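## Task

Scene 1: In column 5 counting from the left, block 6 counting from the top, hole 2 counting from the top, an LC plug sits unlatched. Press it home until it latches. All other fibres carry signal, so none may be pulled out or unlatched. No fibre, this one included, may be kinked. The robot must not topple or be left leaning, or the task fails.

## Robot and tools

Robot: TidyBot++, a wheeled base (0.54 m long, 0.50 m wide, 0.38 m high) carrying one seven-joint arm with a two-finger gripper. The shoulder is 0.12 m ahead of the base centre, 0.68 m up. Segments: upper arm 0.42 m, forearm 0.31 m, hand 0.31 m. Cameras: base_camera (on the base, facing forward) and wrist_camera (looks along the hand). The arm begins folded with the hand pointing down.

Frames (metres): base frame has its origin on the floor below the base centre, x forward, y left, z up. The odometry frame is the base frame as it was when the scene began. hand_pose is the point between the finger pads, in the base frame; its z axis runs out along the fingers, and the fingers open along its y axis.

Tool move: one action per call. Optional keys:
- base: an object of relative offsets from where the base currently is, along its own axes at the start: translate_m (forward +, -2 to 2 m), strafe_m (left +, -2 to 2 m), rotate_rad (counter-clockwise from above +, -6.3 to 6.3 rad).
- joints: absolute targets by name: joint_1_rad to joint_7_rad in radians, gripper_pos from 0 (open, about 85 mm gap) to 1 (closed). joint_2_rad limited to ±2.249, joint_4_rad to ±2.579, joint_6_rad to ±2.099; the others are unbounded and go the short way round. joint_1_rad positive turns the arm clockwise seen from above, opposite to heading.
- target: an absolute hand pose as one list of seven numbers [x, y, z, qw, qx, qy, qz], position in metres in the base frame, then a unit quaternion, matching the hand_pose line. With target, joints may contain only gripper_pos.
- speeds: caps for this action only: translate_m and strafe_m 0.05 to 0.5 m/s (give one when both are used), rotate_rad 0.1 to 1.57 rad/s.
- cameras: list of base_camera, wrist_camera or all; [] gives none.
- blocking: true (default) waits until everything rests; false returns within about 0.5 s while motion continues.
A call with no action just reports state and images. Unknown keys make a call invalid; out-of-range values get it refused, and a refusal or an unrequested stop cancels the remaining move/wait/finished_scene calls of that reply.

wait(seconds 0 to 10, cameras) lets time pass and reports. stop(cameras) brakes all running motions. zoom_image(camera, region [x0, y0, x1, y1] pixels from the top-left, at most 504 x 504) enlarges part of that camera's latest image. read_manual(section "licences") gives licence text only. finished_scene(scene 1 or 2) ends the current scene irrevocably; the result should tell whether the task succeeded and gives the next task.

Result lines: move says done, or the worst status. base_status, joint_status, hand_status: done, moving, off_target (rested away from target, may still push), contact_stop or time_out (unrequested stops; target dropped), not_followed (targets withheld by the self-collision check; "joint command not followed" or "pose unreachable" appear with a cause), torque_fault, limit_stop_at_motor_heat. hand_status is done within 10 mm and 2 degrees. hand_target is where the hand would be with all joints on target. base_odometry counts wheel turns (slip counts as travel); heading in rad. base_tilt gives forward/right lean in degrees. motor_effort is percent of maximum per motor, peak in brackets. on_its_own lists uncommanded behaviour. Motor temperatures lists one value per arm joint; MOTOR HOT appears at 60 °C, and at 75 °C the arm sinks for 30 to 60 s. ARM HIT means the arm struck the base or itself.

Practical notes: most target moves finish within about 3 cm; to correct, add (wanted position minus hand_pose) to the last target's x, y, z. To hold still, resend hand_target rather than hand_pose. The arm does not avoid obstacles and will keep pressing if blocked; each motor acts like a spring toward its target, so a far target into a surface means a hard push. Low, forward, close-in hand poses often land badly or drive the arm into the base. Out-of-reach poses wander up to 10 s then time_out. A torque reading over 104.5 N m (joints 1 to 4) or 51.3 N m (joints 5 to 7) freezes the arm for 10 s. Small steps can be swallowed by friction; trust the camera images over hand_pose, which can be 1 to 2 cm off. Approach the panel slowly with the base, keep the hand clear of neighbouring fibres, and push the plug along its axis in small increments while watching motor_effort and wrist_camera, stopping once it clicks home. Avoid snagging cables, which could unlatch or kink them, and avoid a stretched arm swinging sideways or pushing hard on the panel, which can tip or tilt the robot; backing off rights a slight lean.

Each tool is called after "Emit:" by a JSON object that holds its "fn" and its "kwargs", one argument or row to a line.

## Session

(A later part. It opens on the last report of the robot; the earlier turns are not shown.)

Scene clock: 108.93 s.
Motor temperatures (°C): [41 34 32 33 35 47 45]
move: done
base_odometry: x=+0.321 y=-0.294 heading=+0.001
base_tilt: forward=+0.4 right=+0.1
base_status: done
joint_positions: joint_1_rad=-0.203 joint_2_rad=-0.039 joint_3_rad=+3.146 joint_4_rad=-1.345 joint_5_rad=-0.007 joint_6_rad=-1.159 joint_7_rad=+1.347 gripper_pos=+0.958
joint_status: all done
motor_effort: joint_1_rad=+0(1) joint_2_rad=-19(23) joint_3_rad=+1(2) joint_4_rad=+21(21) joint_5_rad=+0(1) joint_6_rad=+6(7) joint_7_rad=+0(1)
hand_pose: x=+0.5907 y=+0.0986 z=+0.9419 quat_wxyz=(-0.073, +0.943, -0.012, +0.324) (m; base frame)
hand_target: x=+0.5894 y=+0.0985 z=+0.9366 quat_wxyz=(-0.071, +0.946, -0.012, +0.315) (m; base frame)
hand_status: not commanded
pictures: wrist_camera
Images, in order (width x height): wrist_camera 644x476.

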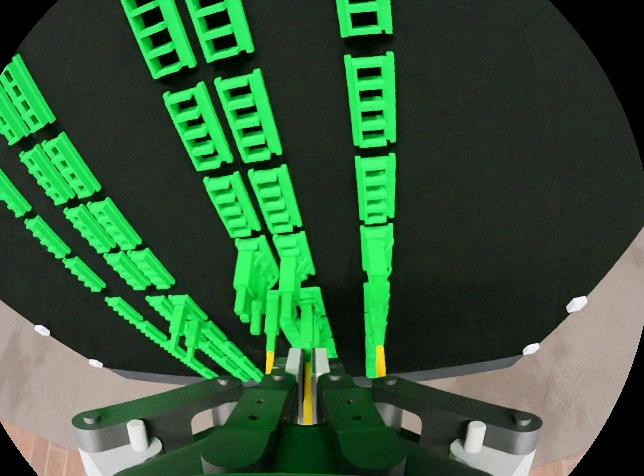

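Emit:
{"fn": "move", "kwargs": {
  "base": {"translate_m": 0.002},
  "speeds": {"translate_m": 0.05},
  "cameras": ["wrist_camera"]
}}

Emit:
{"fn": "zoom_image", "kwargs": {
  "camera": "wrist_camera",
  "region": [260, 320, 320, 380]
}}

Emit:
{"fn": "zoom_image", "kwargs": {
  "camera": "wrist_camera",
  "region": [290, 325, 326, 361]
}}

Scene clock: 109.70 s.
Motor temperatures (°C): [41 34 32 33 35 47 45]
move: done
base_odometry: x=+0.323 y=-0.294 heading=+0.001
base_tilt: forward=+0.4 right=+0.1
base_status: done
joint_positions: joint_1_rad=-0.203 joint_2_rad=-0.039 joint_3_rad=+3.146 joint_4_rad=-1.345 joint_5_rad=-0.007 joint_6_rad=-1.159 joint_7_rad=+1.347 gripper_pos=+0.958
joint_status: not commanded
motor_effort: joint_1_rad=+1(2) joint_2_rad=-19(23) joint_3_rad=+2(2) joint_4_rad=+21(21) joint_5_rad=+1(1) joint_6_rad=+6(7) joint_7_rad=+0(1)
hand_pose: x=+0.5906 y=+0.0986 z=+0.9419 quat_wxyz=(-0.073, +0.943, -0.012, +0.324) (m; base frame)
hand_target: x=+0.5894 y=+0.0985 z=+0.9366 quat_wxyz=(-0.071, +0.946, -0.012, +0.315) (m; base frame)
hand_status: not commanded
pictures: wrist_camera
Images, in order (width x height): wrist_camera 644x476.

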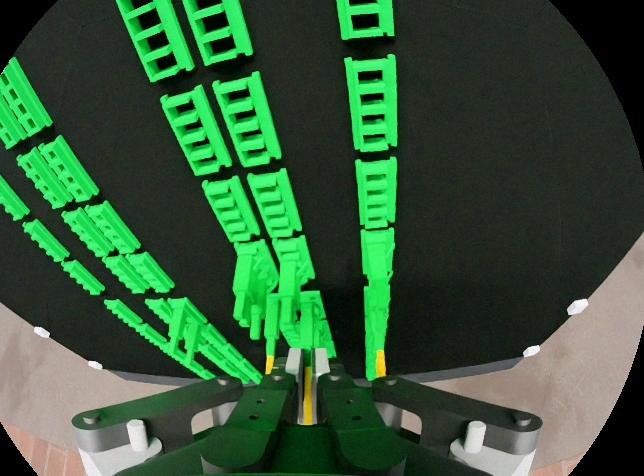

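Scaled by 8.400.

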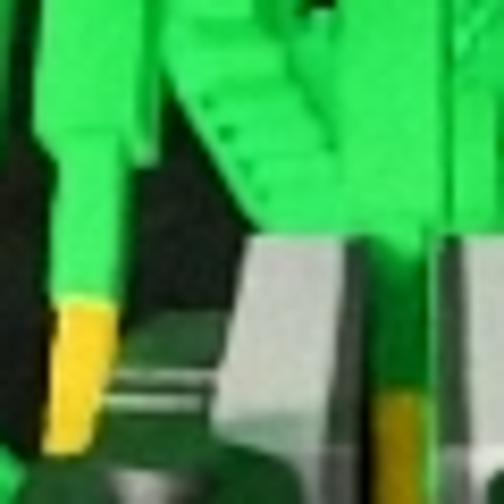

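Scaled by 14.000.

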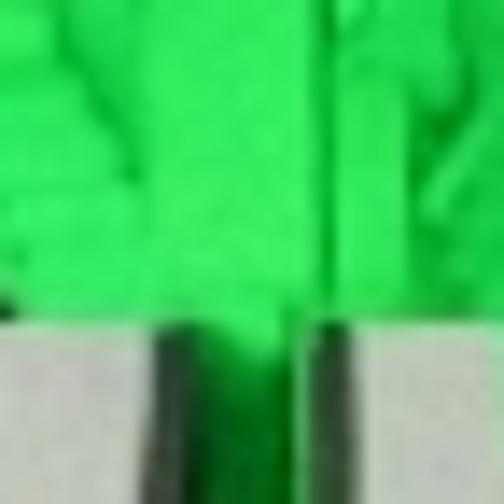

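Emit:
{"fn": "move", "kwargs": {
  "base": {"translate_m": 0.002},
  "speeds": {"translate_m": 0.05},
  "cameras": ["wrist_camera"]
}}

Emit:
{"fn": "zoom_image", "kwargs": {
  "camera": "wrist_camera",
  "region": [260, 320, 320, 380]
}}

Emit:
{"fn": "zoom_image", "kwargs": {
  "camera": "wrist_camera",
  "region": [290, 325, 326, 361]
}}

Scene clock: 110.43 s.
Motor temperatures (°C): [41 34 32 33 35 47 45]
move: done
base_odometry: x=+0.325 y=-0.294 heading=+0.001
base_tilt: forward=+0.4 right=+0.1
base_status: done
joint_positions: joint_1_rad=-0.204 joint_2_rad=-0.040 joint_3_rad=+3.145 joint_4_rad=-1.345 joint_5_rad=-0.007 joint_6_rad=-1.160 joint_7_rad=+1.347 gripper_pos=+0.958
joint_status: not commanded
motor_effort: joint_1_rad=+1(3) joint_2_rad=-17(20) joint_3_rad=+2(4) joint_4_rad=+21(22) joint_5_rad=+1(2) joint_6_rad=+8(11) joint_7_rad=+1(1)
hand_pose: x=+0.5902 y=+0.0990 z=+0.9422 quat_wxyz=(-0.073, +0.943, -0.011, +0.324) (m; base frame)
hand_target: x=+0.5894 y=+0.0985 z=+0.9366 quat_wxyz=(-0.071, +0.946, -0.012, +0.315) (m; base frame)
hand_status: not commanded
pictures: wrist_camera
Images, in order (width x height): wrist_camera 644x476.

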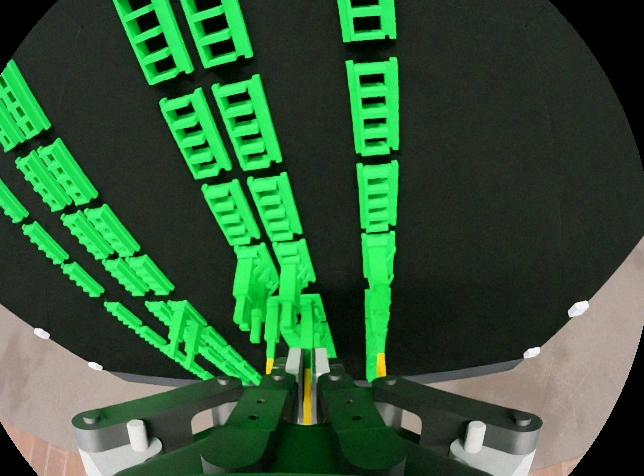

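Scaled by 8.400.

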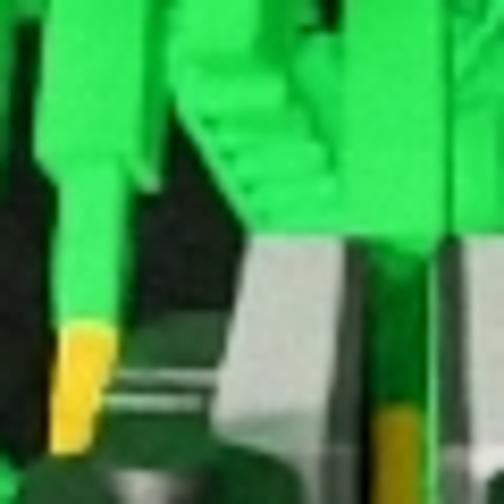

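Scaled by 14.000.

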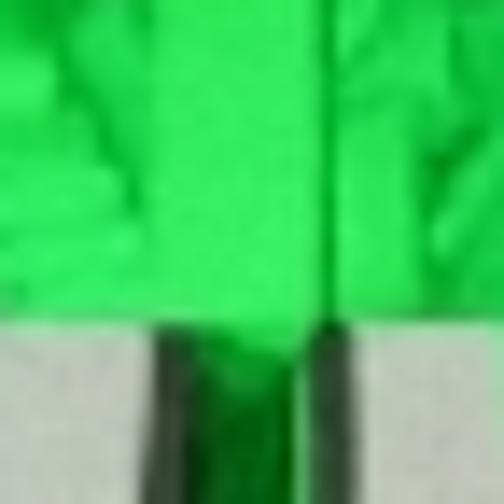

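Emit:
{"fn": "zoom_image", "kwargs": {
  "camera": "wrist_camera",
  "region": [298, 336, 318, 356]
}}

Scaled by 25.200.

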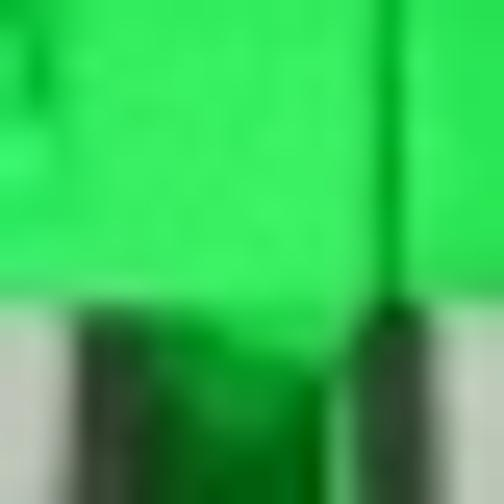

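Emit:
{"fn": "move", "kwargs": {
  "base": {"translate_m": 0.0015},
  "speeds": {"translate_m": 0.05},
  "cameras": ["wrist_camera"]
}}

Emit:
{"fn": "zoom_image", "kwargs": {
  "camera": "wrist_camera",
  "region": [260, 320, 320, 380]
}}

Emit:
{"fn": "zoom_image", "kwargs": {
  "camera": "wrist_camera",
  "region": [298, 336, 318, 356]
}}

Scene clock: 112.17 s.
Motor temperatures (°C): [41 34 32 33 35 47 45]
move: done
base_odometry: x=+0.326 y=-0.294 heading=+0.001
base_tilt: forward=+0.4 right=+0.1
base_status: done
joint_positions: joint_1_rad=-0.204 joint_2_rad=-0.040 joint_3_rad=+3.144 joint_4_rad=-1.345 joint_5_rad=-0.007 joint_6_rad=-1.160 joint_7_rad=+1.347 gripper_pos=+0.958
joint_status: not commanded
motor_effort: joint_1_rad=+1(2) joint_2_rad=-17(18) joint_3_rad=+2(4) joint_4_rad=+21(22) joint_5_rad=+1(2) joint_6_rad=+9(11) joint_7_rad=+0(1)
hand_pose: x=+0.5900 y=+0.0995 z=+0.9423 quat_wxyz=(-0.074, +0.943, -0.011, +0.324) (m; base frame)
hand_target: x=+0.5894 y=+0.0985 z=+0.9366 quat_wxyz=(-0.071, +0.946, -0.012, +0.315) (m; base frame)
hand_status: not commanded
pictures: wrist_camera
Images, in order (width x height): wrist_camera 644x476.

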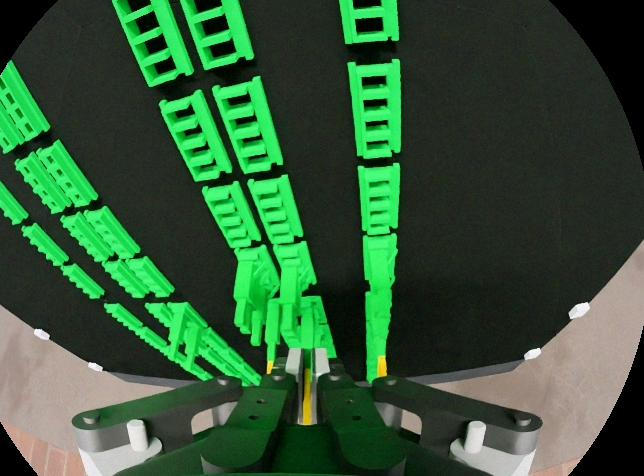

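Scaled by 8.400.

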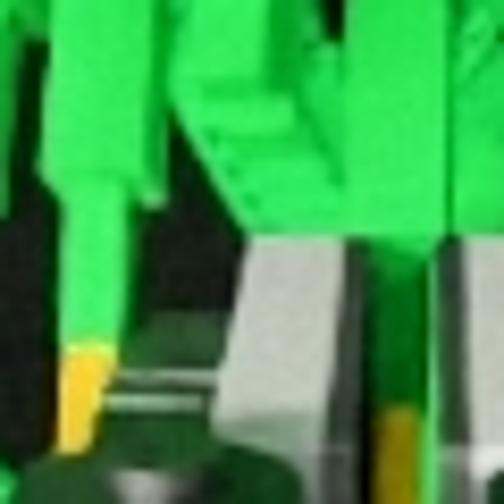

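Scaled by 25.200.

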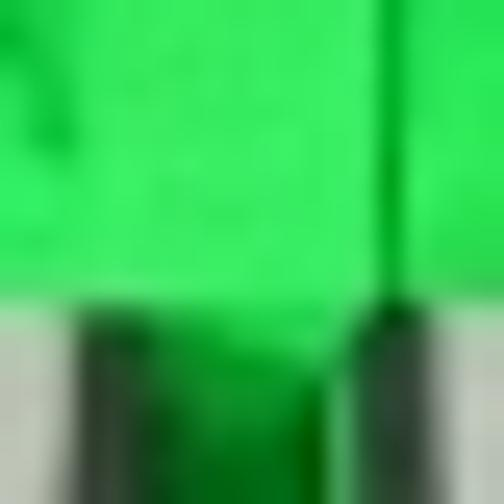

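Emit:
{"fn": "move", "kwargs": {
  "base": {"translate_m": 0.0015},
  "speeds": {"translate_m": 0.05},
  "cameras": ["wrist_camera"]
}}

Emit:
{"fn": "zoom_image", "kwargs": {
  "camera": "wrist_camera",
  "region": [260, 320, 320, 380]
}}

Emit:
{"fn": "zoom_image", "kwargs": {
  "camera": "wrist_camera",
  "region": [298, 336, 318, 356]
}}

Scene clock: 112.83 s.
Motor temperatures (°C): [41 34 32 33 35 47 45]
move: done
base_odometry: x=+0.328 y=-0.294 heading=+0.001
base_tilt: forward=+0.3 right=+0.1
base_status: done
joint_positions: joint_1_rad=-0.204 joint_2_rad=-0.041 joint_3_rad=+3.144 joint_4_rad=-1.345 joint_5_rad=-0.007 joint_6_rad=-1.160 joint_7_rad=+1.347 gripper_pos=+0.958
joint_status: not commanded
motor_effort: joint_1_rad=+2(2) joint_2_rad=-18(19) joint_3_rad=+2(3) joint_4_rad=+22(23) joint_5_rad=+2(2) joint_6_rad=+9(10) joint_7_rad=+0(1)
hand_pose: x=+0.5899 y=+0.0996 z=+0.9424 quat_wxyz=(-0.074, +0.943, -0.011, +0.324) (m; base frame)
hand_target: x=+0.5894 y=+0.0985 z=+0.9366 quat_wxyz=(-0.071, +0.946, -0.012, +0.315) (m; base frame)
hand_status: not commanded
pictures: wrist_camera
Images, in order (width x height): wrist_camera 644x476.

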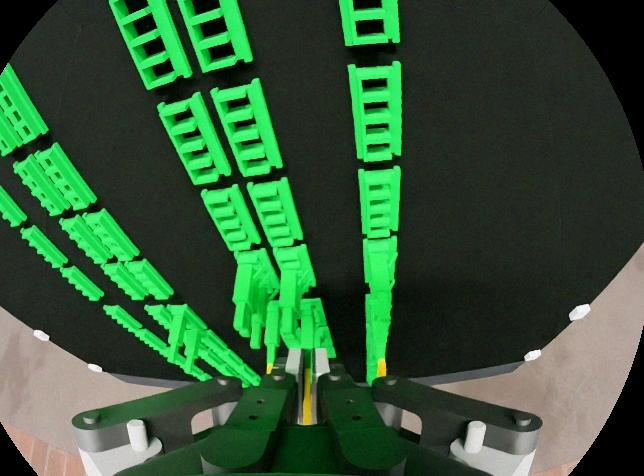

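Scaled by 8.400.

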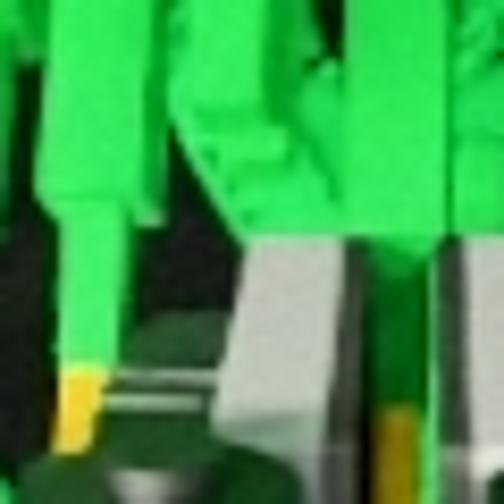

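Scaled by 25.200.

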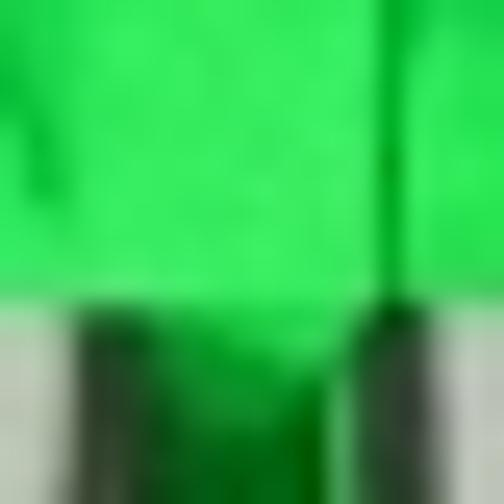

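Emit:
{"fn": "move", "kwargs": {
  "base": {"translate_m": 0.0015},
  "speeds": {"translate_m": 0.05},
  "cameras": ["wrist_camera"]
}}

Emit:
{"fn": "zoom_image", "kwargs": {
  "camera": "wrist_camera",
  "region": [260, 320, 320, 380]
}}

Emit:
{"fn": "zoom_image", "kwargs": {
  "camera": "wrist_camera",
  "region": [298, 336, 318, 356]
}}

Scene clock: 113.40 s.
Motor temperatures (°C): [41 34 32 33 35 47 45]
move: done
base_odometry: x=+0.329 y=-0.295 heading=+0.001
base_tilt: forward=+0.4 right=+0.1
base_status: done
joint_positions: joint_1_rad=-0.204 joint_2_rad=-0.041 joint_3_rad=+3.144 joint_4_rad=-1.345 joint_5_rad=-0.007 joint_6_rad=-1.160 joint_7_rad=+1.347 gripper_pos=+0.958
joint_status: not commanded
motor_effort: joint_1_rad=+2(3) joint_2_rad=-16(19) joint_3_rad=+2(4) joint_4_rad=+23(23) joint_5_rad=+2(2) joint_6_rad=+11(12) joint_7_rad=+1(1)
hand_pose: x=+0.5898 y=+0.0998 z=+0.9426 quat_wxyz=(-0.074, +0.943, -0.010, +0.324) (m; base frame)
hand_target: x=+0.5894 y=+0.0985 z=+0.9366 quat_wxyz=(-0.071, +0.946, -0.012, +0.315) (m; base frame)
hand_status: not commanded
pictures: wrist_camera
Images, in order (width x height): wrist_camera 644x476.

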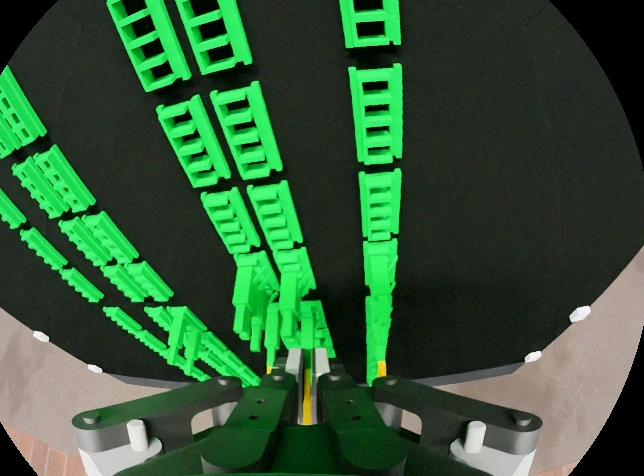

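Scaled by 8.400.

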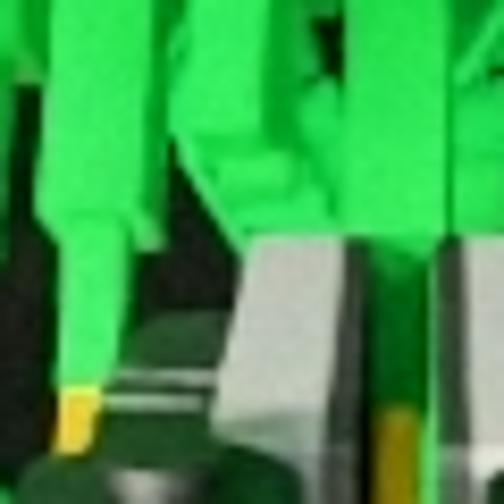

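Scaled by 25.200.

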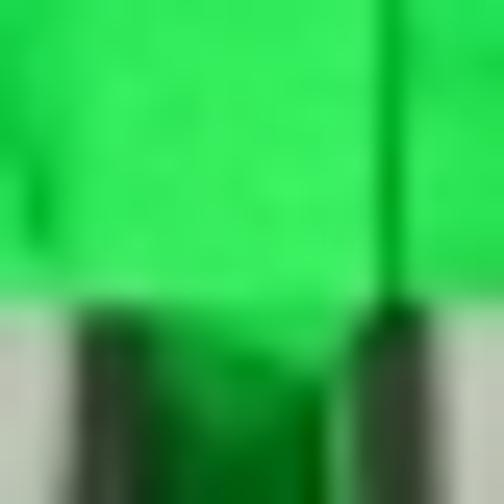

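Emit:
{"fn": "move", "kwargs": {
  "base": {"translate_m": 0.0015},
  "speeds": {"translate_m": 0.05},
  "cameras": ["wrist_camera"]
}}

Emit:
{"fn": "zoom_image", "kwargs": {
  "camera": "wrist_camera",
  "region": [260, 320, 320, 380]
}}

Emit:
{"fn": "zoom_image", "kwargs": {
  "camera": "wrist_camera",
  "region": [298, 336, 318, 356]
}}

Scene clock: 113.93 s.
Motor temperatures (°C): [41 34 32 33 35 47 45]
move: done
base_odometry: x=+0.331 y=-0.295 heading=+0.001
base_tilt: forward=+0.4 right=+0.1
base_status: done
joint_positions: joint_1_rad=-0.204 joint_2_rad=-0.042 joint_3_rad=+3.143 joint_4_rad=-1.345 joint_5_rad=-0.007 joint_6_rad=-1.163 joint_7_rad=+1.347 gripper_pos=+0.958
joint_status: not commanded
motor_effort: joint_1_rad=+2(3) joint_2_rad=-16(16) joint_3_rad=+1(3) joint_4_rad=+23(24) joint_5_rad=+1(3) joint_6_rad=+11(15) joint_7_rad=+1(1)
hand_pose: x=+0.5888 y=+0.1000 z=+0.9424 quat_wxyz=(-0.074, +0.943, -0.010, +0.323) (m; base frame)
hand_target: x=+0.5894 y=+0.0985 z=+0.9366 quat_wxyz=(-0.071, +0.946, -0.012, +0.315) (m; base frame)
hand_status: not commanded
pictures: wrist_camera
Images, in order (width x height): wrist_camera 644x476.

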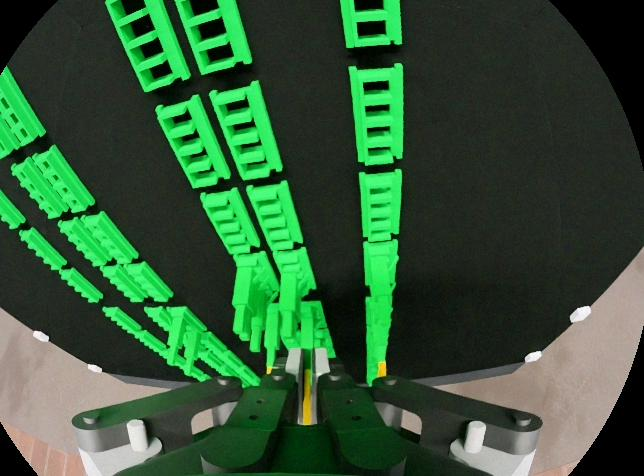

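Scaled by 8.400.

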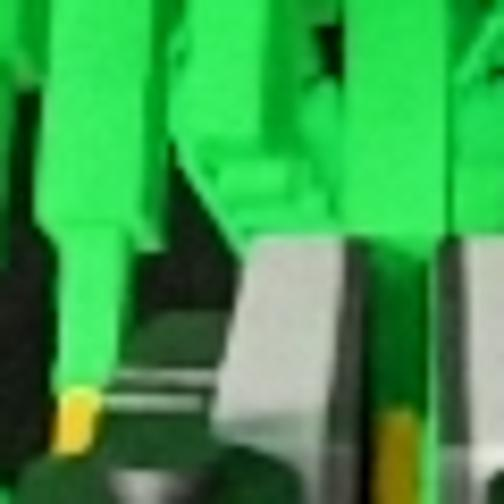

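Scaled by 25.200.

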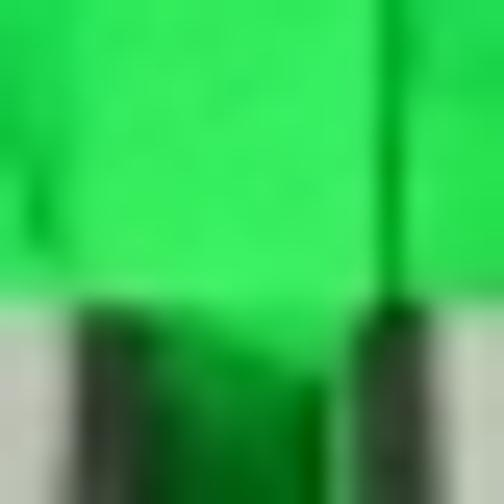

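Emit:
{"fn": "move", "kwargs": {
  "base": {"translate_m": 0.002},
  "speeds": {"translate_m": 0.05},
  "cameras": ["wrist_camera"]
}}

Emit:
{"fn": "zoom_image", "kwargs": {
  "camera": "wrist_camera",
  "region": [260, 320, 320, 380]
}}

Emit:
{"fn": "zoom_image", "kwargs": {
  "camera": "wrist_camera",
  "region": [298, 336, 318, 356]
}}

Scene clock: 114.70 s.
Motor temperatures (°C): [41 34 32 33 35 47 45]
move: done
base_odometry: x=+0.332 y=-0.295 heading=+0.001
base_tilt: forward=+0.4 right=+0.1
base_status: done
joint_positions: joint_1_rad=-0.205 joint_2_rad=-0.044 joint_3_rad=+3.142 joint_4_rad=-1.345 joint_5_rad=-0.007 joint_6_rad=-1.168 joint_7_rad=+1.347 gripper_pos=+0.958
joint_status: not commanded
motor_effort: joint_1_rad=+1(3) joint_2_rad=-15(16) joint_3_rad=+2(4) joint_4_rad=+23(24) joint_5_rad=+1(3) joint_6_rad=+11(17) joint_7_rad=+0(1)
hand_pose: x=+0.5869 y=+0.1002 z=+0.9424 quat_wxyz=(-0.073, +0.944, -0.009, +0.322) (m; base frame)
hand_target: x=+0.5894 y=+0.0985 z=+0.9366 quat_wxyz=(-0.071, +0.946, -0.012, +0.315) (m; base frame)
hand_status: not commanded
pictures: wrist_camera
Images, in order (width x height): wrist_camera 644x476.

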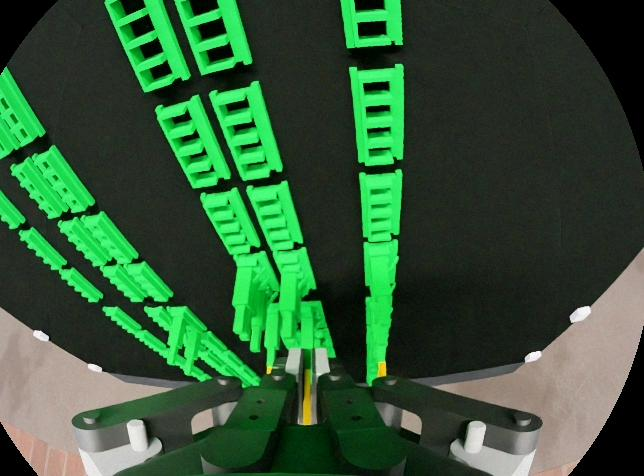

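Scaled by 8.400.

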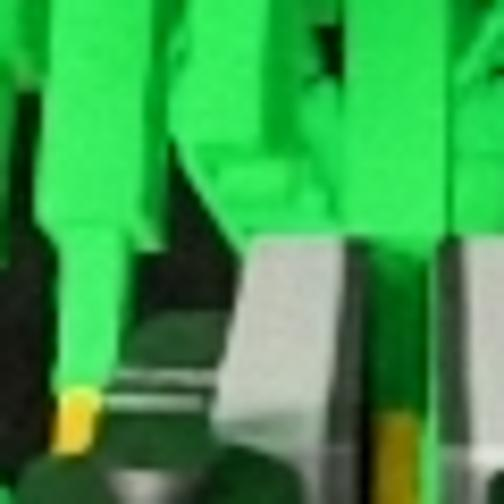

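Scaled by 25.200.

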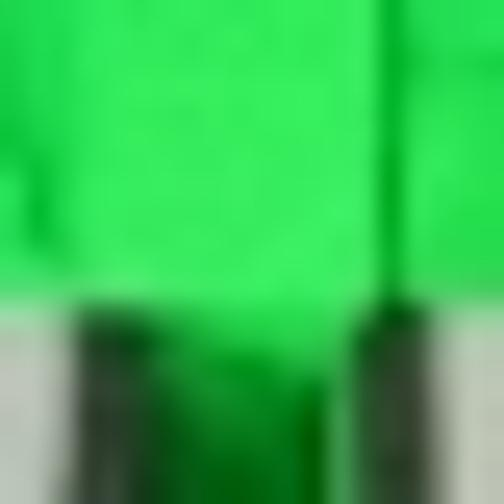

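Emit:
{"fn": "move", "kwargs": {
  "base": {"translate_m": 0.0025},
  "speeds": {"translate_m": 0.05},
  "cameras": ["wrist_camera"]
}}

Emit:
{"fn": "zoom_image", "kwargs": {
  "camera": "wrist_camera",
  "region": [260, 320, 320, 380]
}}

Emit:
{"fn": "zoom_image", "kwargs": {
  "camera": "wrist_camera",
  "region": [298, 336, 318, 356]
}}

Scene clock: 115.60 s.
Motor temperatures (°C): [41 34 32 33 35 47 45]
move: done
base_odometry: x=+0.335 y=-0.295 heading=+0.001
base_tilt: forward=+0.4 right=+0.1
base_status: done
joint_positions: joint_1_rad=-0.205 joint_2_rad=-0.047 joint_3_rad=+3.142 joint_4_rad=-1.345 joint_5_rad=-0.007 joint_6_rad=-1.174 joint_7_rad=+1.347 gripper_pos=+0.958
joint_status: not commanded
motor_effort: joint_1_rad=+1(3) joint_2_rad=-16(16) joint_3_rad=+2(3) joint_4_rad=+23(24) joint_5_rad=+1(3) joint_6_rad=+11(17) joint_7_rad=+1(1)
hand_pose: x=+0.5846 y=+0.1004 z=+0.9426 quat_wxyz=(-0.073, +0.944, -0.009, +0.320) (m; base frame)
hand_target: x=+0.5894 y=+0.0985 z=+0.9366 quat_wxyz=(-0.071, +0.946, -0.012, +0.315) (m; base frame)
hand_status: not commanded
pictures: wrist_camera
Images, in order (width x height): wrist_camera 644x476.

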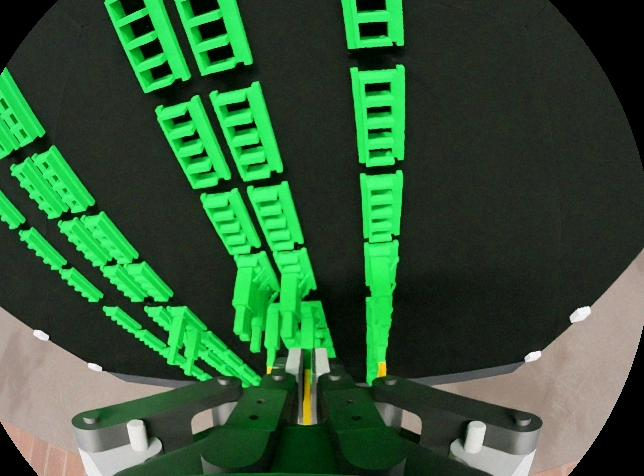

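Scaled by 8.400.

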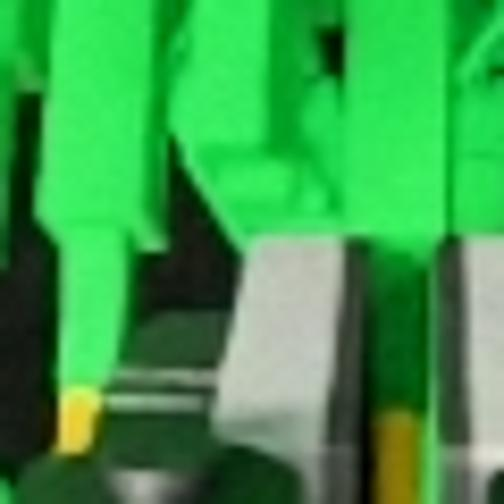

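Scaled by 25.200.

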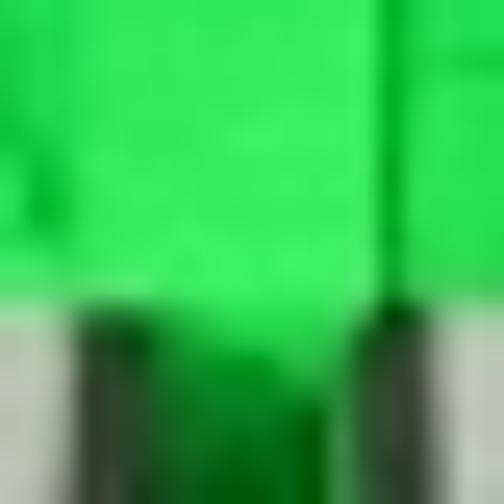

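Emit:
{"fn": "move", "kwargs": {
  "joints": {"joint_2_rad": -0.022, "joint_4_rad": -1.339, "joint_6_rad": -1.158},
  "cameras": []
}}

Emit:
{"fn": "move", "kwargs": {
  "base": {"translate_m": 0.0015},
  "speeds": {"translate_m": 0.05},
  "cameras": ["wrist_camera"]
}}

Emit:
{"fn": "zoom_image", "kwargs": {
  "camera": "wrist_camera",
  "region": [260, 320, 320, 380]
}}

Emit:
{"fn": "zoom_image", "kwargs": {
  "camera": "wrist_camera",
  "region": [298, 336, 318, 356]
}}

Scene clock: 117.20 s.
Motor temperatures (°C): [41 34 32 33 35 47 45]
move: done
base_odometry: x=+0.335 y=-0.295 heading=+0.001
base_tilt: forward=+0.4 right=+0.1
base_status: not commanded
joint_positions: joint_1_rad=-0.205 joint_2_rad=-0.047 joint_3_rad=+3.142 joint_4_rad=-1.345 joint_5_rad=-0.007 joint_6_rad=-1.174 joint_7_rad=+1.347 gripper_pos=+0.958
joint_status: all done
motor_effort: joint_1_rad=+1(2) joint_2_rad=-15(16) joint_3_rad=+2(2) joint_4_rad=+23(23) joint_5_rad=+1(1) joint_6_rad=+11(12) joint_7_rad=+0(1)
hand_pose: x=+0.5846 y=+0.1004 z=+0.9425 quat_wxyz=(-0.073, +0.944, -0.009, +0.320) (m; base frame)
hand_target: x=+0.5962 y=+0.0999 z=+0.9367 quat_wxyz=(-0.072, +0.945, -0.012, +0.319) (m; base frame)
hand_status: not commanded
pictures: none
No camera images: "cameras" was empty.

Scene clock: 117.63 s.
Motor temperatures (°C): [41 34 32 33 35 47 45]
move: done
base_odometry: x=+0.336 y=-0.295 heading=+0.001
base_tilt: forward=+0.4 right=+0.1
base_status: done
joint_positions: joint_1_rad=-0.206 joint_2_rad=-0.048 joint_3_rad=+3.141 joint_4_rad=-1.345 joint_5_rad=-0.007 joint_6_rad=-1.176 joint_7_rad=+1.347 gripper_pos=+0.958
joint_status: not commanded
motor_effort: joint_1_rad=+1(3) joint_2_rad=-15(16) joint_3_rad=+2(3) joint_4_rad=+23(24) joint_5_rad=+1(3) joint_6_rad=+12(17) joint_7_rad=+1(1)
hand_pose: x=+0.5836 y=+0.1006 z=+0.9425 quat_wxyz=(-0.073, +0.945, -0.008, +0.319) (m; base frame)
hand_target: x=+0.5962 y=+0.0999 z=+0.9367 quat_wxyz=(-0.072, +0.945, -0.012, +0.319) (m; base frame)
hand_status: not commanded
pictures: wrist_camera
Images, in order (width x height): wrist_camera 644x476.

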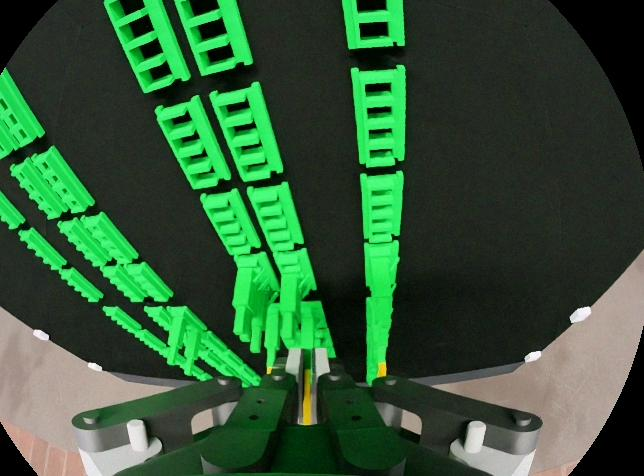

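Scaled by 8.400.

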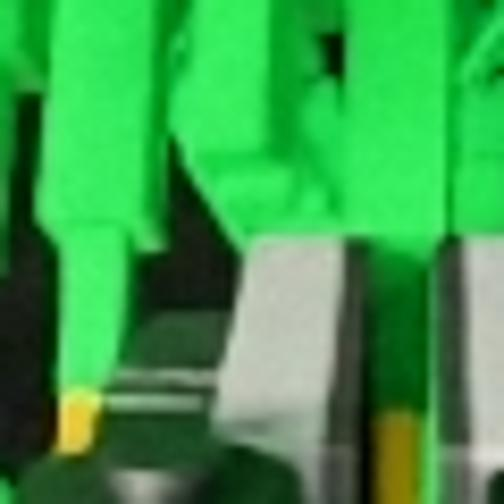

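Scaled by 25.200.

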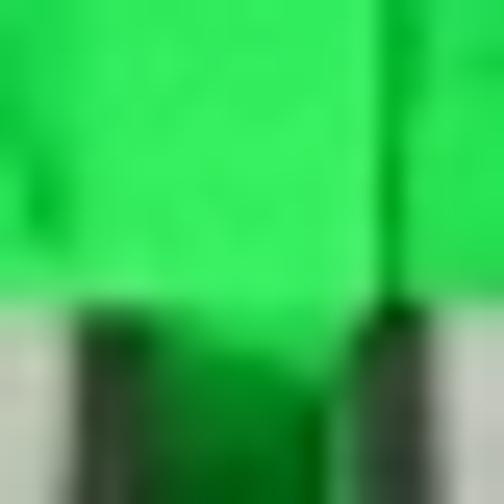

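Emit:
{"fn": "move", "kwargs": {
  "joints": {"joint_2_rad": -0.012, "joint_4_rad": -1.333, "joint_6_rad": -1.148},
  "cameras": []
}}

Emit:
{"fn": "move", "kwargs": {
  "base": {"translate_m": 0.0025},
  "speeds": {"translate_m": 0.08},
  "cameras": ["wrist_camera"]
}}

Emit:
{"fn": "zoom_image", "kwargs": {
  "camera": "wrist_camera",
  "region": [260, 320, 320, 380]
}}

Emit:
{"fn": "zoom_image", "kwargs": {
  "camera": "wrist_camera",
  "region": [298, 336, 318, 356]
}}

Scene clock: 118.60 s.
Motor temperatures (°C): [41 34 32 33 35 47 45]
move: done
base_odometry: x=+0.336 y=-0.295 heading=+0.001
base_tilt: forward=+0.3 right=+0.1
base_status: not commanded
joint_positions: joint_1_rad=-0.206 joint_2_rad=-0.047 joint_3_rad=+3.141 joint_4_rad=-1.345 joint_5_rad=-0.007 joint_6_rad=-1.176 joint_7_rad=+1.347 gripper_pos=+0.958
joint_status: all done
motor_effort: joint_1_rad=+1(2) joint_2_rad=-14(16) joint_3_rad=+1(2) joint_4_rad=+23(24) joint_5_rad=+1(1) joint_6_rad=+13(13) joint_7_rad=+0(1)
hand_pose: x=+0.5837 y=+0.1006 z=+0.9424 quat_wxyz=(-0.073, +0.945, -0.008, +0.319) (m; base frame)
hand_target: x=+0.6021 y=+0.1011 z=+0.9367 quat_wxyz=(-0.073, +0.944, -0.012, +0.322) (m; base frame)
hand_status: not commanded
pictures: none
No camera images: "cameras" was empty.

Scene clock: 119.07 s.
Motor temperatures (°C): [41 34 32 33 35 47 45]
move: done
base_odometry: x=+0.338 y=-0.295 heading=+0.001
base_tilt: forward=+0.4 right=+0.1
base_status: done
joint_positions: joint_1_rad=-0.206 joint_2_rad=-0.049 joint_3_rad=+3.140 joint_4_rad=-1.345 joint_5_rad=-0.007 joint_6_rad=-1.183 joint_7_rad=+1.347 gripper_pos=+0.958
joint_status: not commanded
motor_effort: joint_1_rad=+1(3) joint_2_rad=-12(15) joint_3_rad=+1(4) joint_4_rad=+22(25) joint_5_rad=+1(3) joint_6_rad=+14(20) joint_7_rad=+1(1)
hand_pose: x=+0.5815 y=+0.1010 z=+0.9420 quat_wxyz=(-0.073, +0.946, -0.008, +0.317) (m; base frame)
hand_target: x=+0.6021 y=+0.1011 z=+0.9367 quat_wxyz=(-0.073, +0.944, -0.012, +0.322) (m; base frame)
hand_status: not commanded
pictures: wrist_camera
Images, in order (width x height): wrist_camera 644x476.

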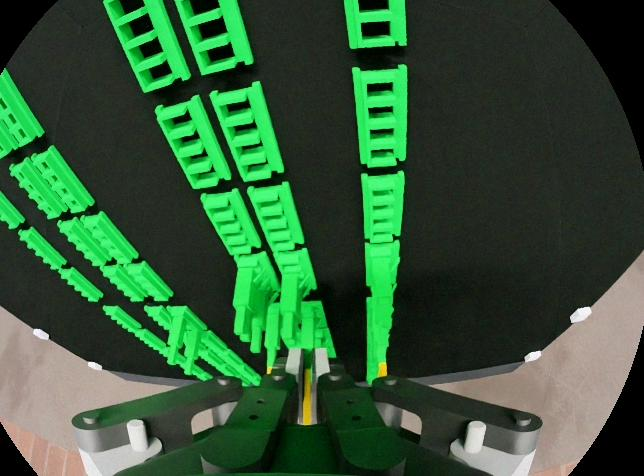

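Scaled by 8.400.

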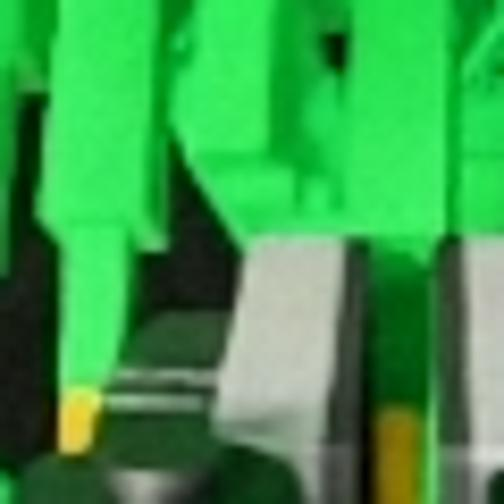

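Scaled by 25.200.

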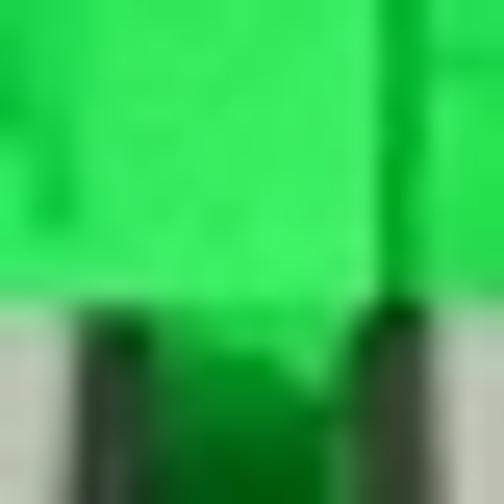

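Emit:
{"fn": "move", "kwargs": {
  "base": {"translate_m": 0.004},
  "speeds": {"translate_m": 0.08},
  "cameras": ["wrist_camera"]
}}

Emit:
{"fn": "zoom_image", "kwargs": {
  "camera": "wrist_camera",
  "region": [260, 320, 320, 380]
}}

Emit:
{"fn": "zoom_image", "kwargs": {
  "camera": "wrist_camera",
  "region": [298, 336, 318, 356]
}}

Scene clock: 121.27 s.
Motor temperatures (°C): [41 34 32 33 35 47 45]
move: done
base_odometry: x=+0.342 y=-0.295 heading=+0.001
base_tilt: forward=+0.4 right=+0.1
base_status: done
joint_positions: joint_1_rad=-0.207 joint_2_rad=-0.053 joint_3_rad=+3.139 joint_4_rad=-1.345 joint_5_rad=-0.007 joint_6_rad=-1.193 joint_7_rad=+1.347 gripper_pos=+0.958
joint_status: not commanded
motor_effort: joint_1_rad=+1(4) joint_2_rad=-10(14) joint_3_rad=+2(4) joint_4_rad=+23(26) joint_5_rad=+2(3) joint_6_rad=+15(23) joint_7_rad=+1(1)
hand_pose: x=+0.5778 y=+0.1013 z=+0.9417 quat_wxyz=(-0.073, +0.947, -0.007, +0.314) (m; base frame)
hand_target: x=+0.6021 y=+0.1011 z=+0.9367 quat_wxyz=(-0.073, +0.944, -0.012, +0.322) (m; base frame)
hand_status: not commanded
pictures: wrist_camera
Images, in order (width x height): wrist_camera 644x476.

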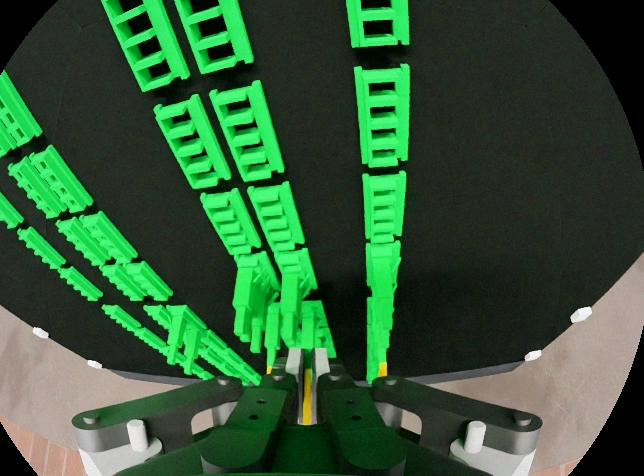

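Scaled by 8.400.

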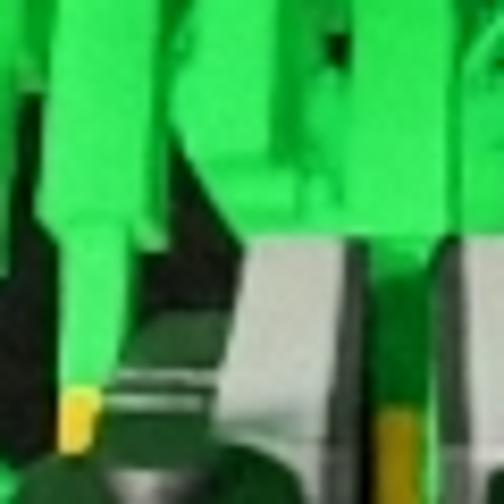

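Scaled by 25.200.

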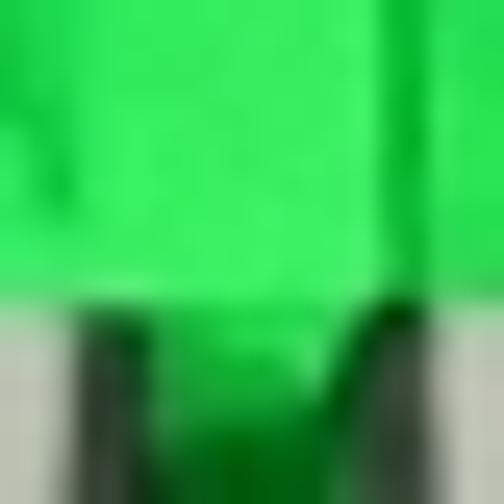

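Emit:
{"fn": "zoom_image", "kwargs": {
  "camera": "wrist_camera",
  "region": [225, 235, 345, 355]
}}

Emit:
{"fn": "zoom_image", "kwargs": {
  "camera": "wrist_camera",
  "region": [255, 285, 325, 355]
}}

Scaled by 4.200.

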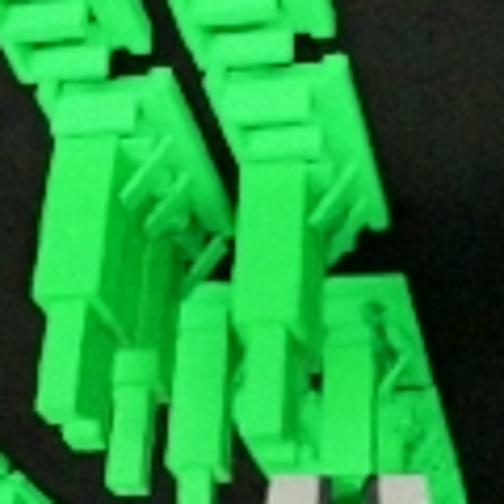

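Scaled by 7.200.

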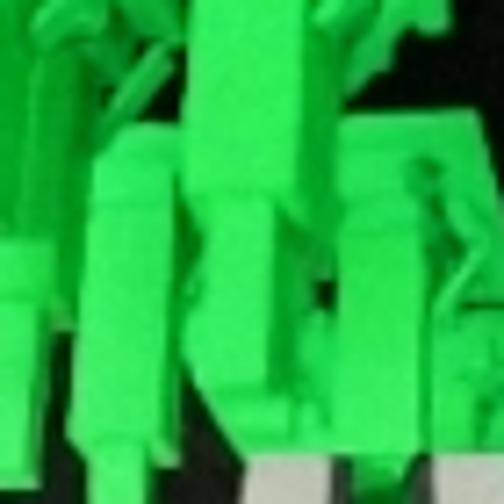

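Emit:
{"fn": "zoom_image", "kwargs": {
  "camera": "wrist_camera",
  "region": [262, 292, 297, 327]
}}

Emit:
{"fn": "zoom_image", "kwargs": {
  "camera": "wrist_camera",
  "region": [296, 292, 331, 327]
}}

Scaled by 14.400.

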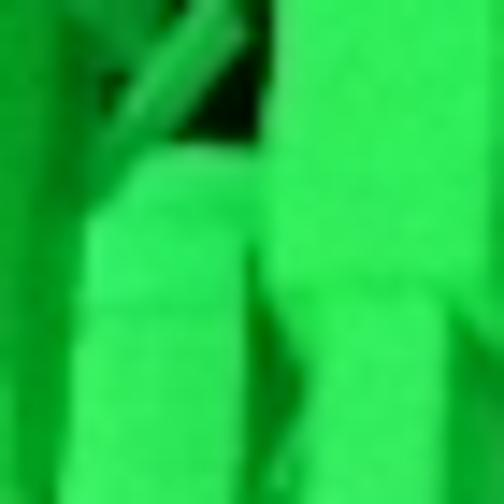

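Scaled by 14.400.

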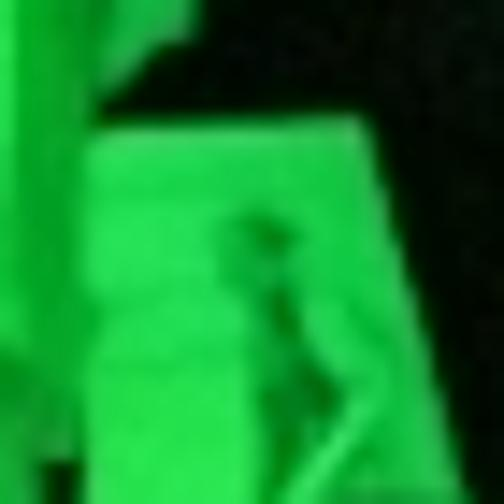

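Emit:
{"fn": "zoom_image", "kwargs": {
  "camera": "wrist_camera",
  "region": [265, 240, 325, 300]
}}

Emit:
{"fn": "zoom_image", "kwargs": {
  "camera": "wrist_camera",
  "region": [262, 300, 322, 360]
}}

Scaled by 8.400.

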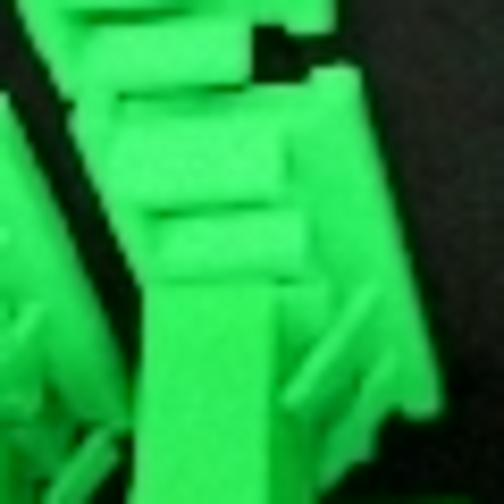

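Scaled by 8.400.

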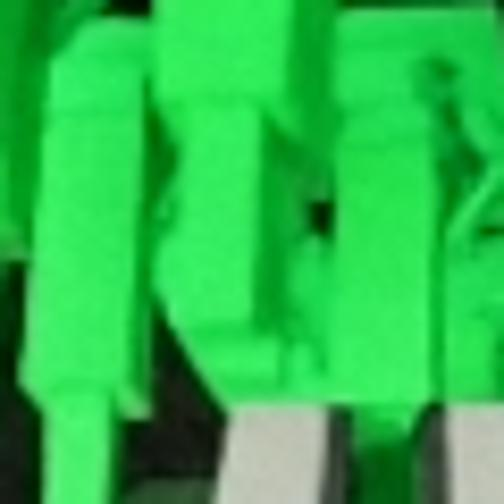

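Emit:
{"fn": "zoom_image", "kwargs": {
  "camera": "wrist_camera",
  "region": [299, 297, 321, 319]
}}

Emit:
{"fn": "zoom_image", "kwargs": {
  "camera": "wrist_camera",
  "region": [264, 297, 286, 319]
}}

Scaled by 22.909.

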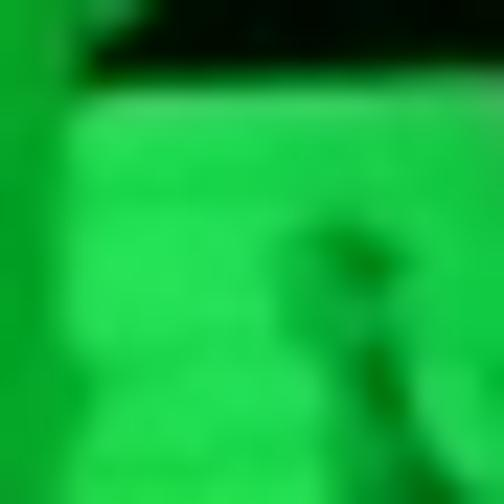

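Scaled by 22.909.

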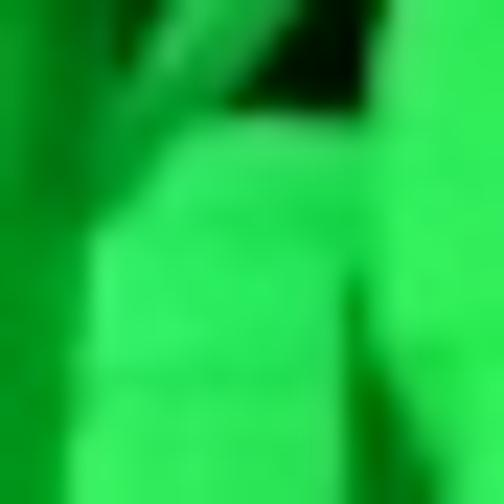

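Emit:
{"fn": "move", "kwargs": {
  "joints": {"joint_2_rad": -0.050, "joint_4_rad": -1.345, "joint_6_rad": -1.19},
  "cameras": []
}}

Emit:
{"fn": "move", "kwargs": {
  "joints": {"gripper_pos": 0.93},
  "cameras": ["wrist_camera"]
}}

Emit:
{"fn": "zoom_image", "kwargs": {
  "camera": "wrist_camera",
  "region": [260, 320, 320, 380]
}}

Scene clock: 125.17 s.
Motor temperatures (°C): [41 34 32 33 35 47 45]
move: done
base_odometry: x=+0.342 y=-0.295 heading=+0.001
base_tilt: forward=+0.4 right=+0.1
base_status: not commanded
joint_positions: joint_1_rad=-0.207 joint_2_rad=-0.055 joint_3_rad=+3.139 joint_4_rad=-1.346 joint_5_rad=-0.007 joint_6_rad=-1.193 joint_7_rad=+1.347 gripper_pos=+0.958
joint_status: all done
motor_effort: joint_1_rad=+0(2) joint_2_rad=-16(17) joint_3_rad=+1(2) joint_4_rad=+23(24) joint_5_rad=+0(1) joint_6_rad=+11(16) joint_7_rad=+1(1)
hand_pose: x=+0.5772 y=+0.1012 z=+0.9424 quat_wxyz=(-0.073, +0.946, -0.007, +0.314) (m; base frame)
hand_target: x=+0.5805 y=+0.0967 z=+0.9411 quat_wxyz=(-0.071, +0.947, -0.012, +0.314) (m; base frame)
hand_status: not commanded
pictures: none
No camera images: "cameras" was empty.

Scene clock: 125.57 s.
Motor temperatures (°C): [41 34 32 33 35 47 45]
move: done
base_odometry: x=+0.342 y=-0.295 heading=+0.001
base_tilt: forward=+0.4 right=+0.1
base_status: not commanded
joint_positions: joint_1_rad=-0.207 joint_2_rad=-0.055 joint_3_rad=+3.140 joint_4_rad=-1.346 joint_5_rad=-0.007 joint_6_rad=-1.193 joint_7_rad=+1.347 gripper_pos=+0.930
joint_status: all done
motor_effort: joint_1_rad=+0(2) joint_2_rad=-16(16) joint_3_rad=+1(2) joint_4_rad=+23(24) joint_5_rad=+0(2) joint_6_rad=+12(12) joint_7_rad=+1(2)
hand_pose: x=+0.5773 y=+0.1006 z=+0.9424 quat_wxyz=(-0.073, +0.946, -0.007, +0.315) (m; base frame)
hand_target: x=+0.5805 y=+0.0967 z=+0.9411 quat_wxyz=(-0.071, +0.947, -0.012, +0.314) (m; base frame)
hand_status: not commanded
pictures: wrist_camera
Images, in order (width x height): wrist_camera 644x476.

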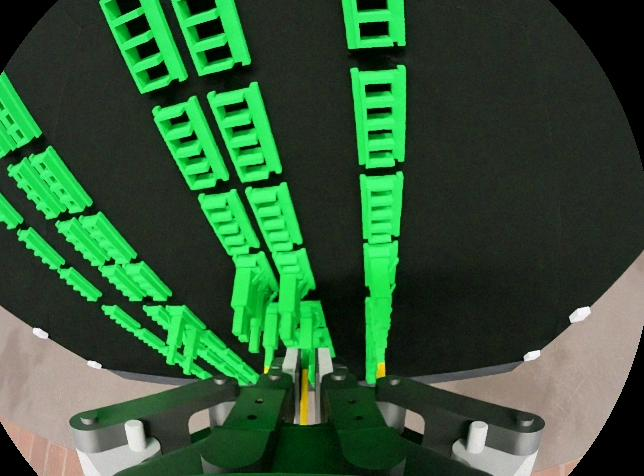

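Scaled by 8.400.

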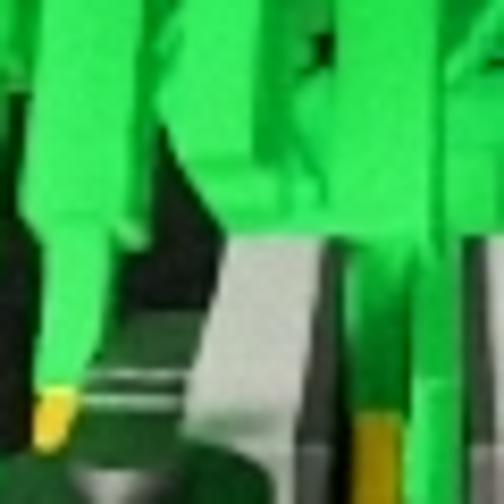

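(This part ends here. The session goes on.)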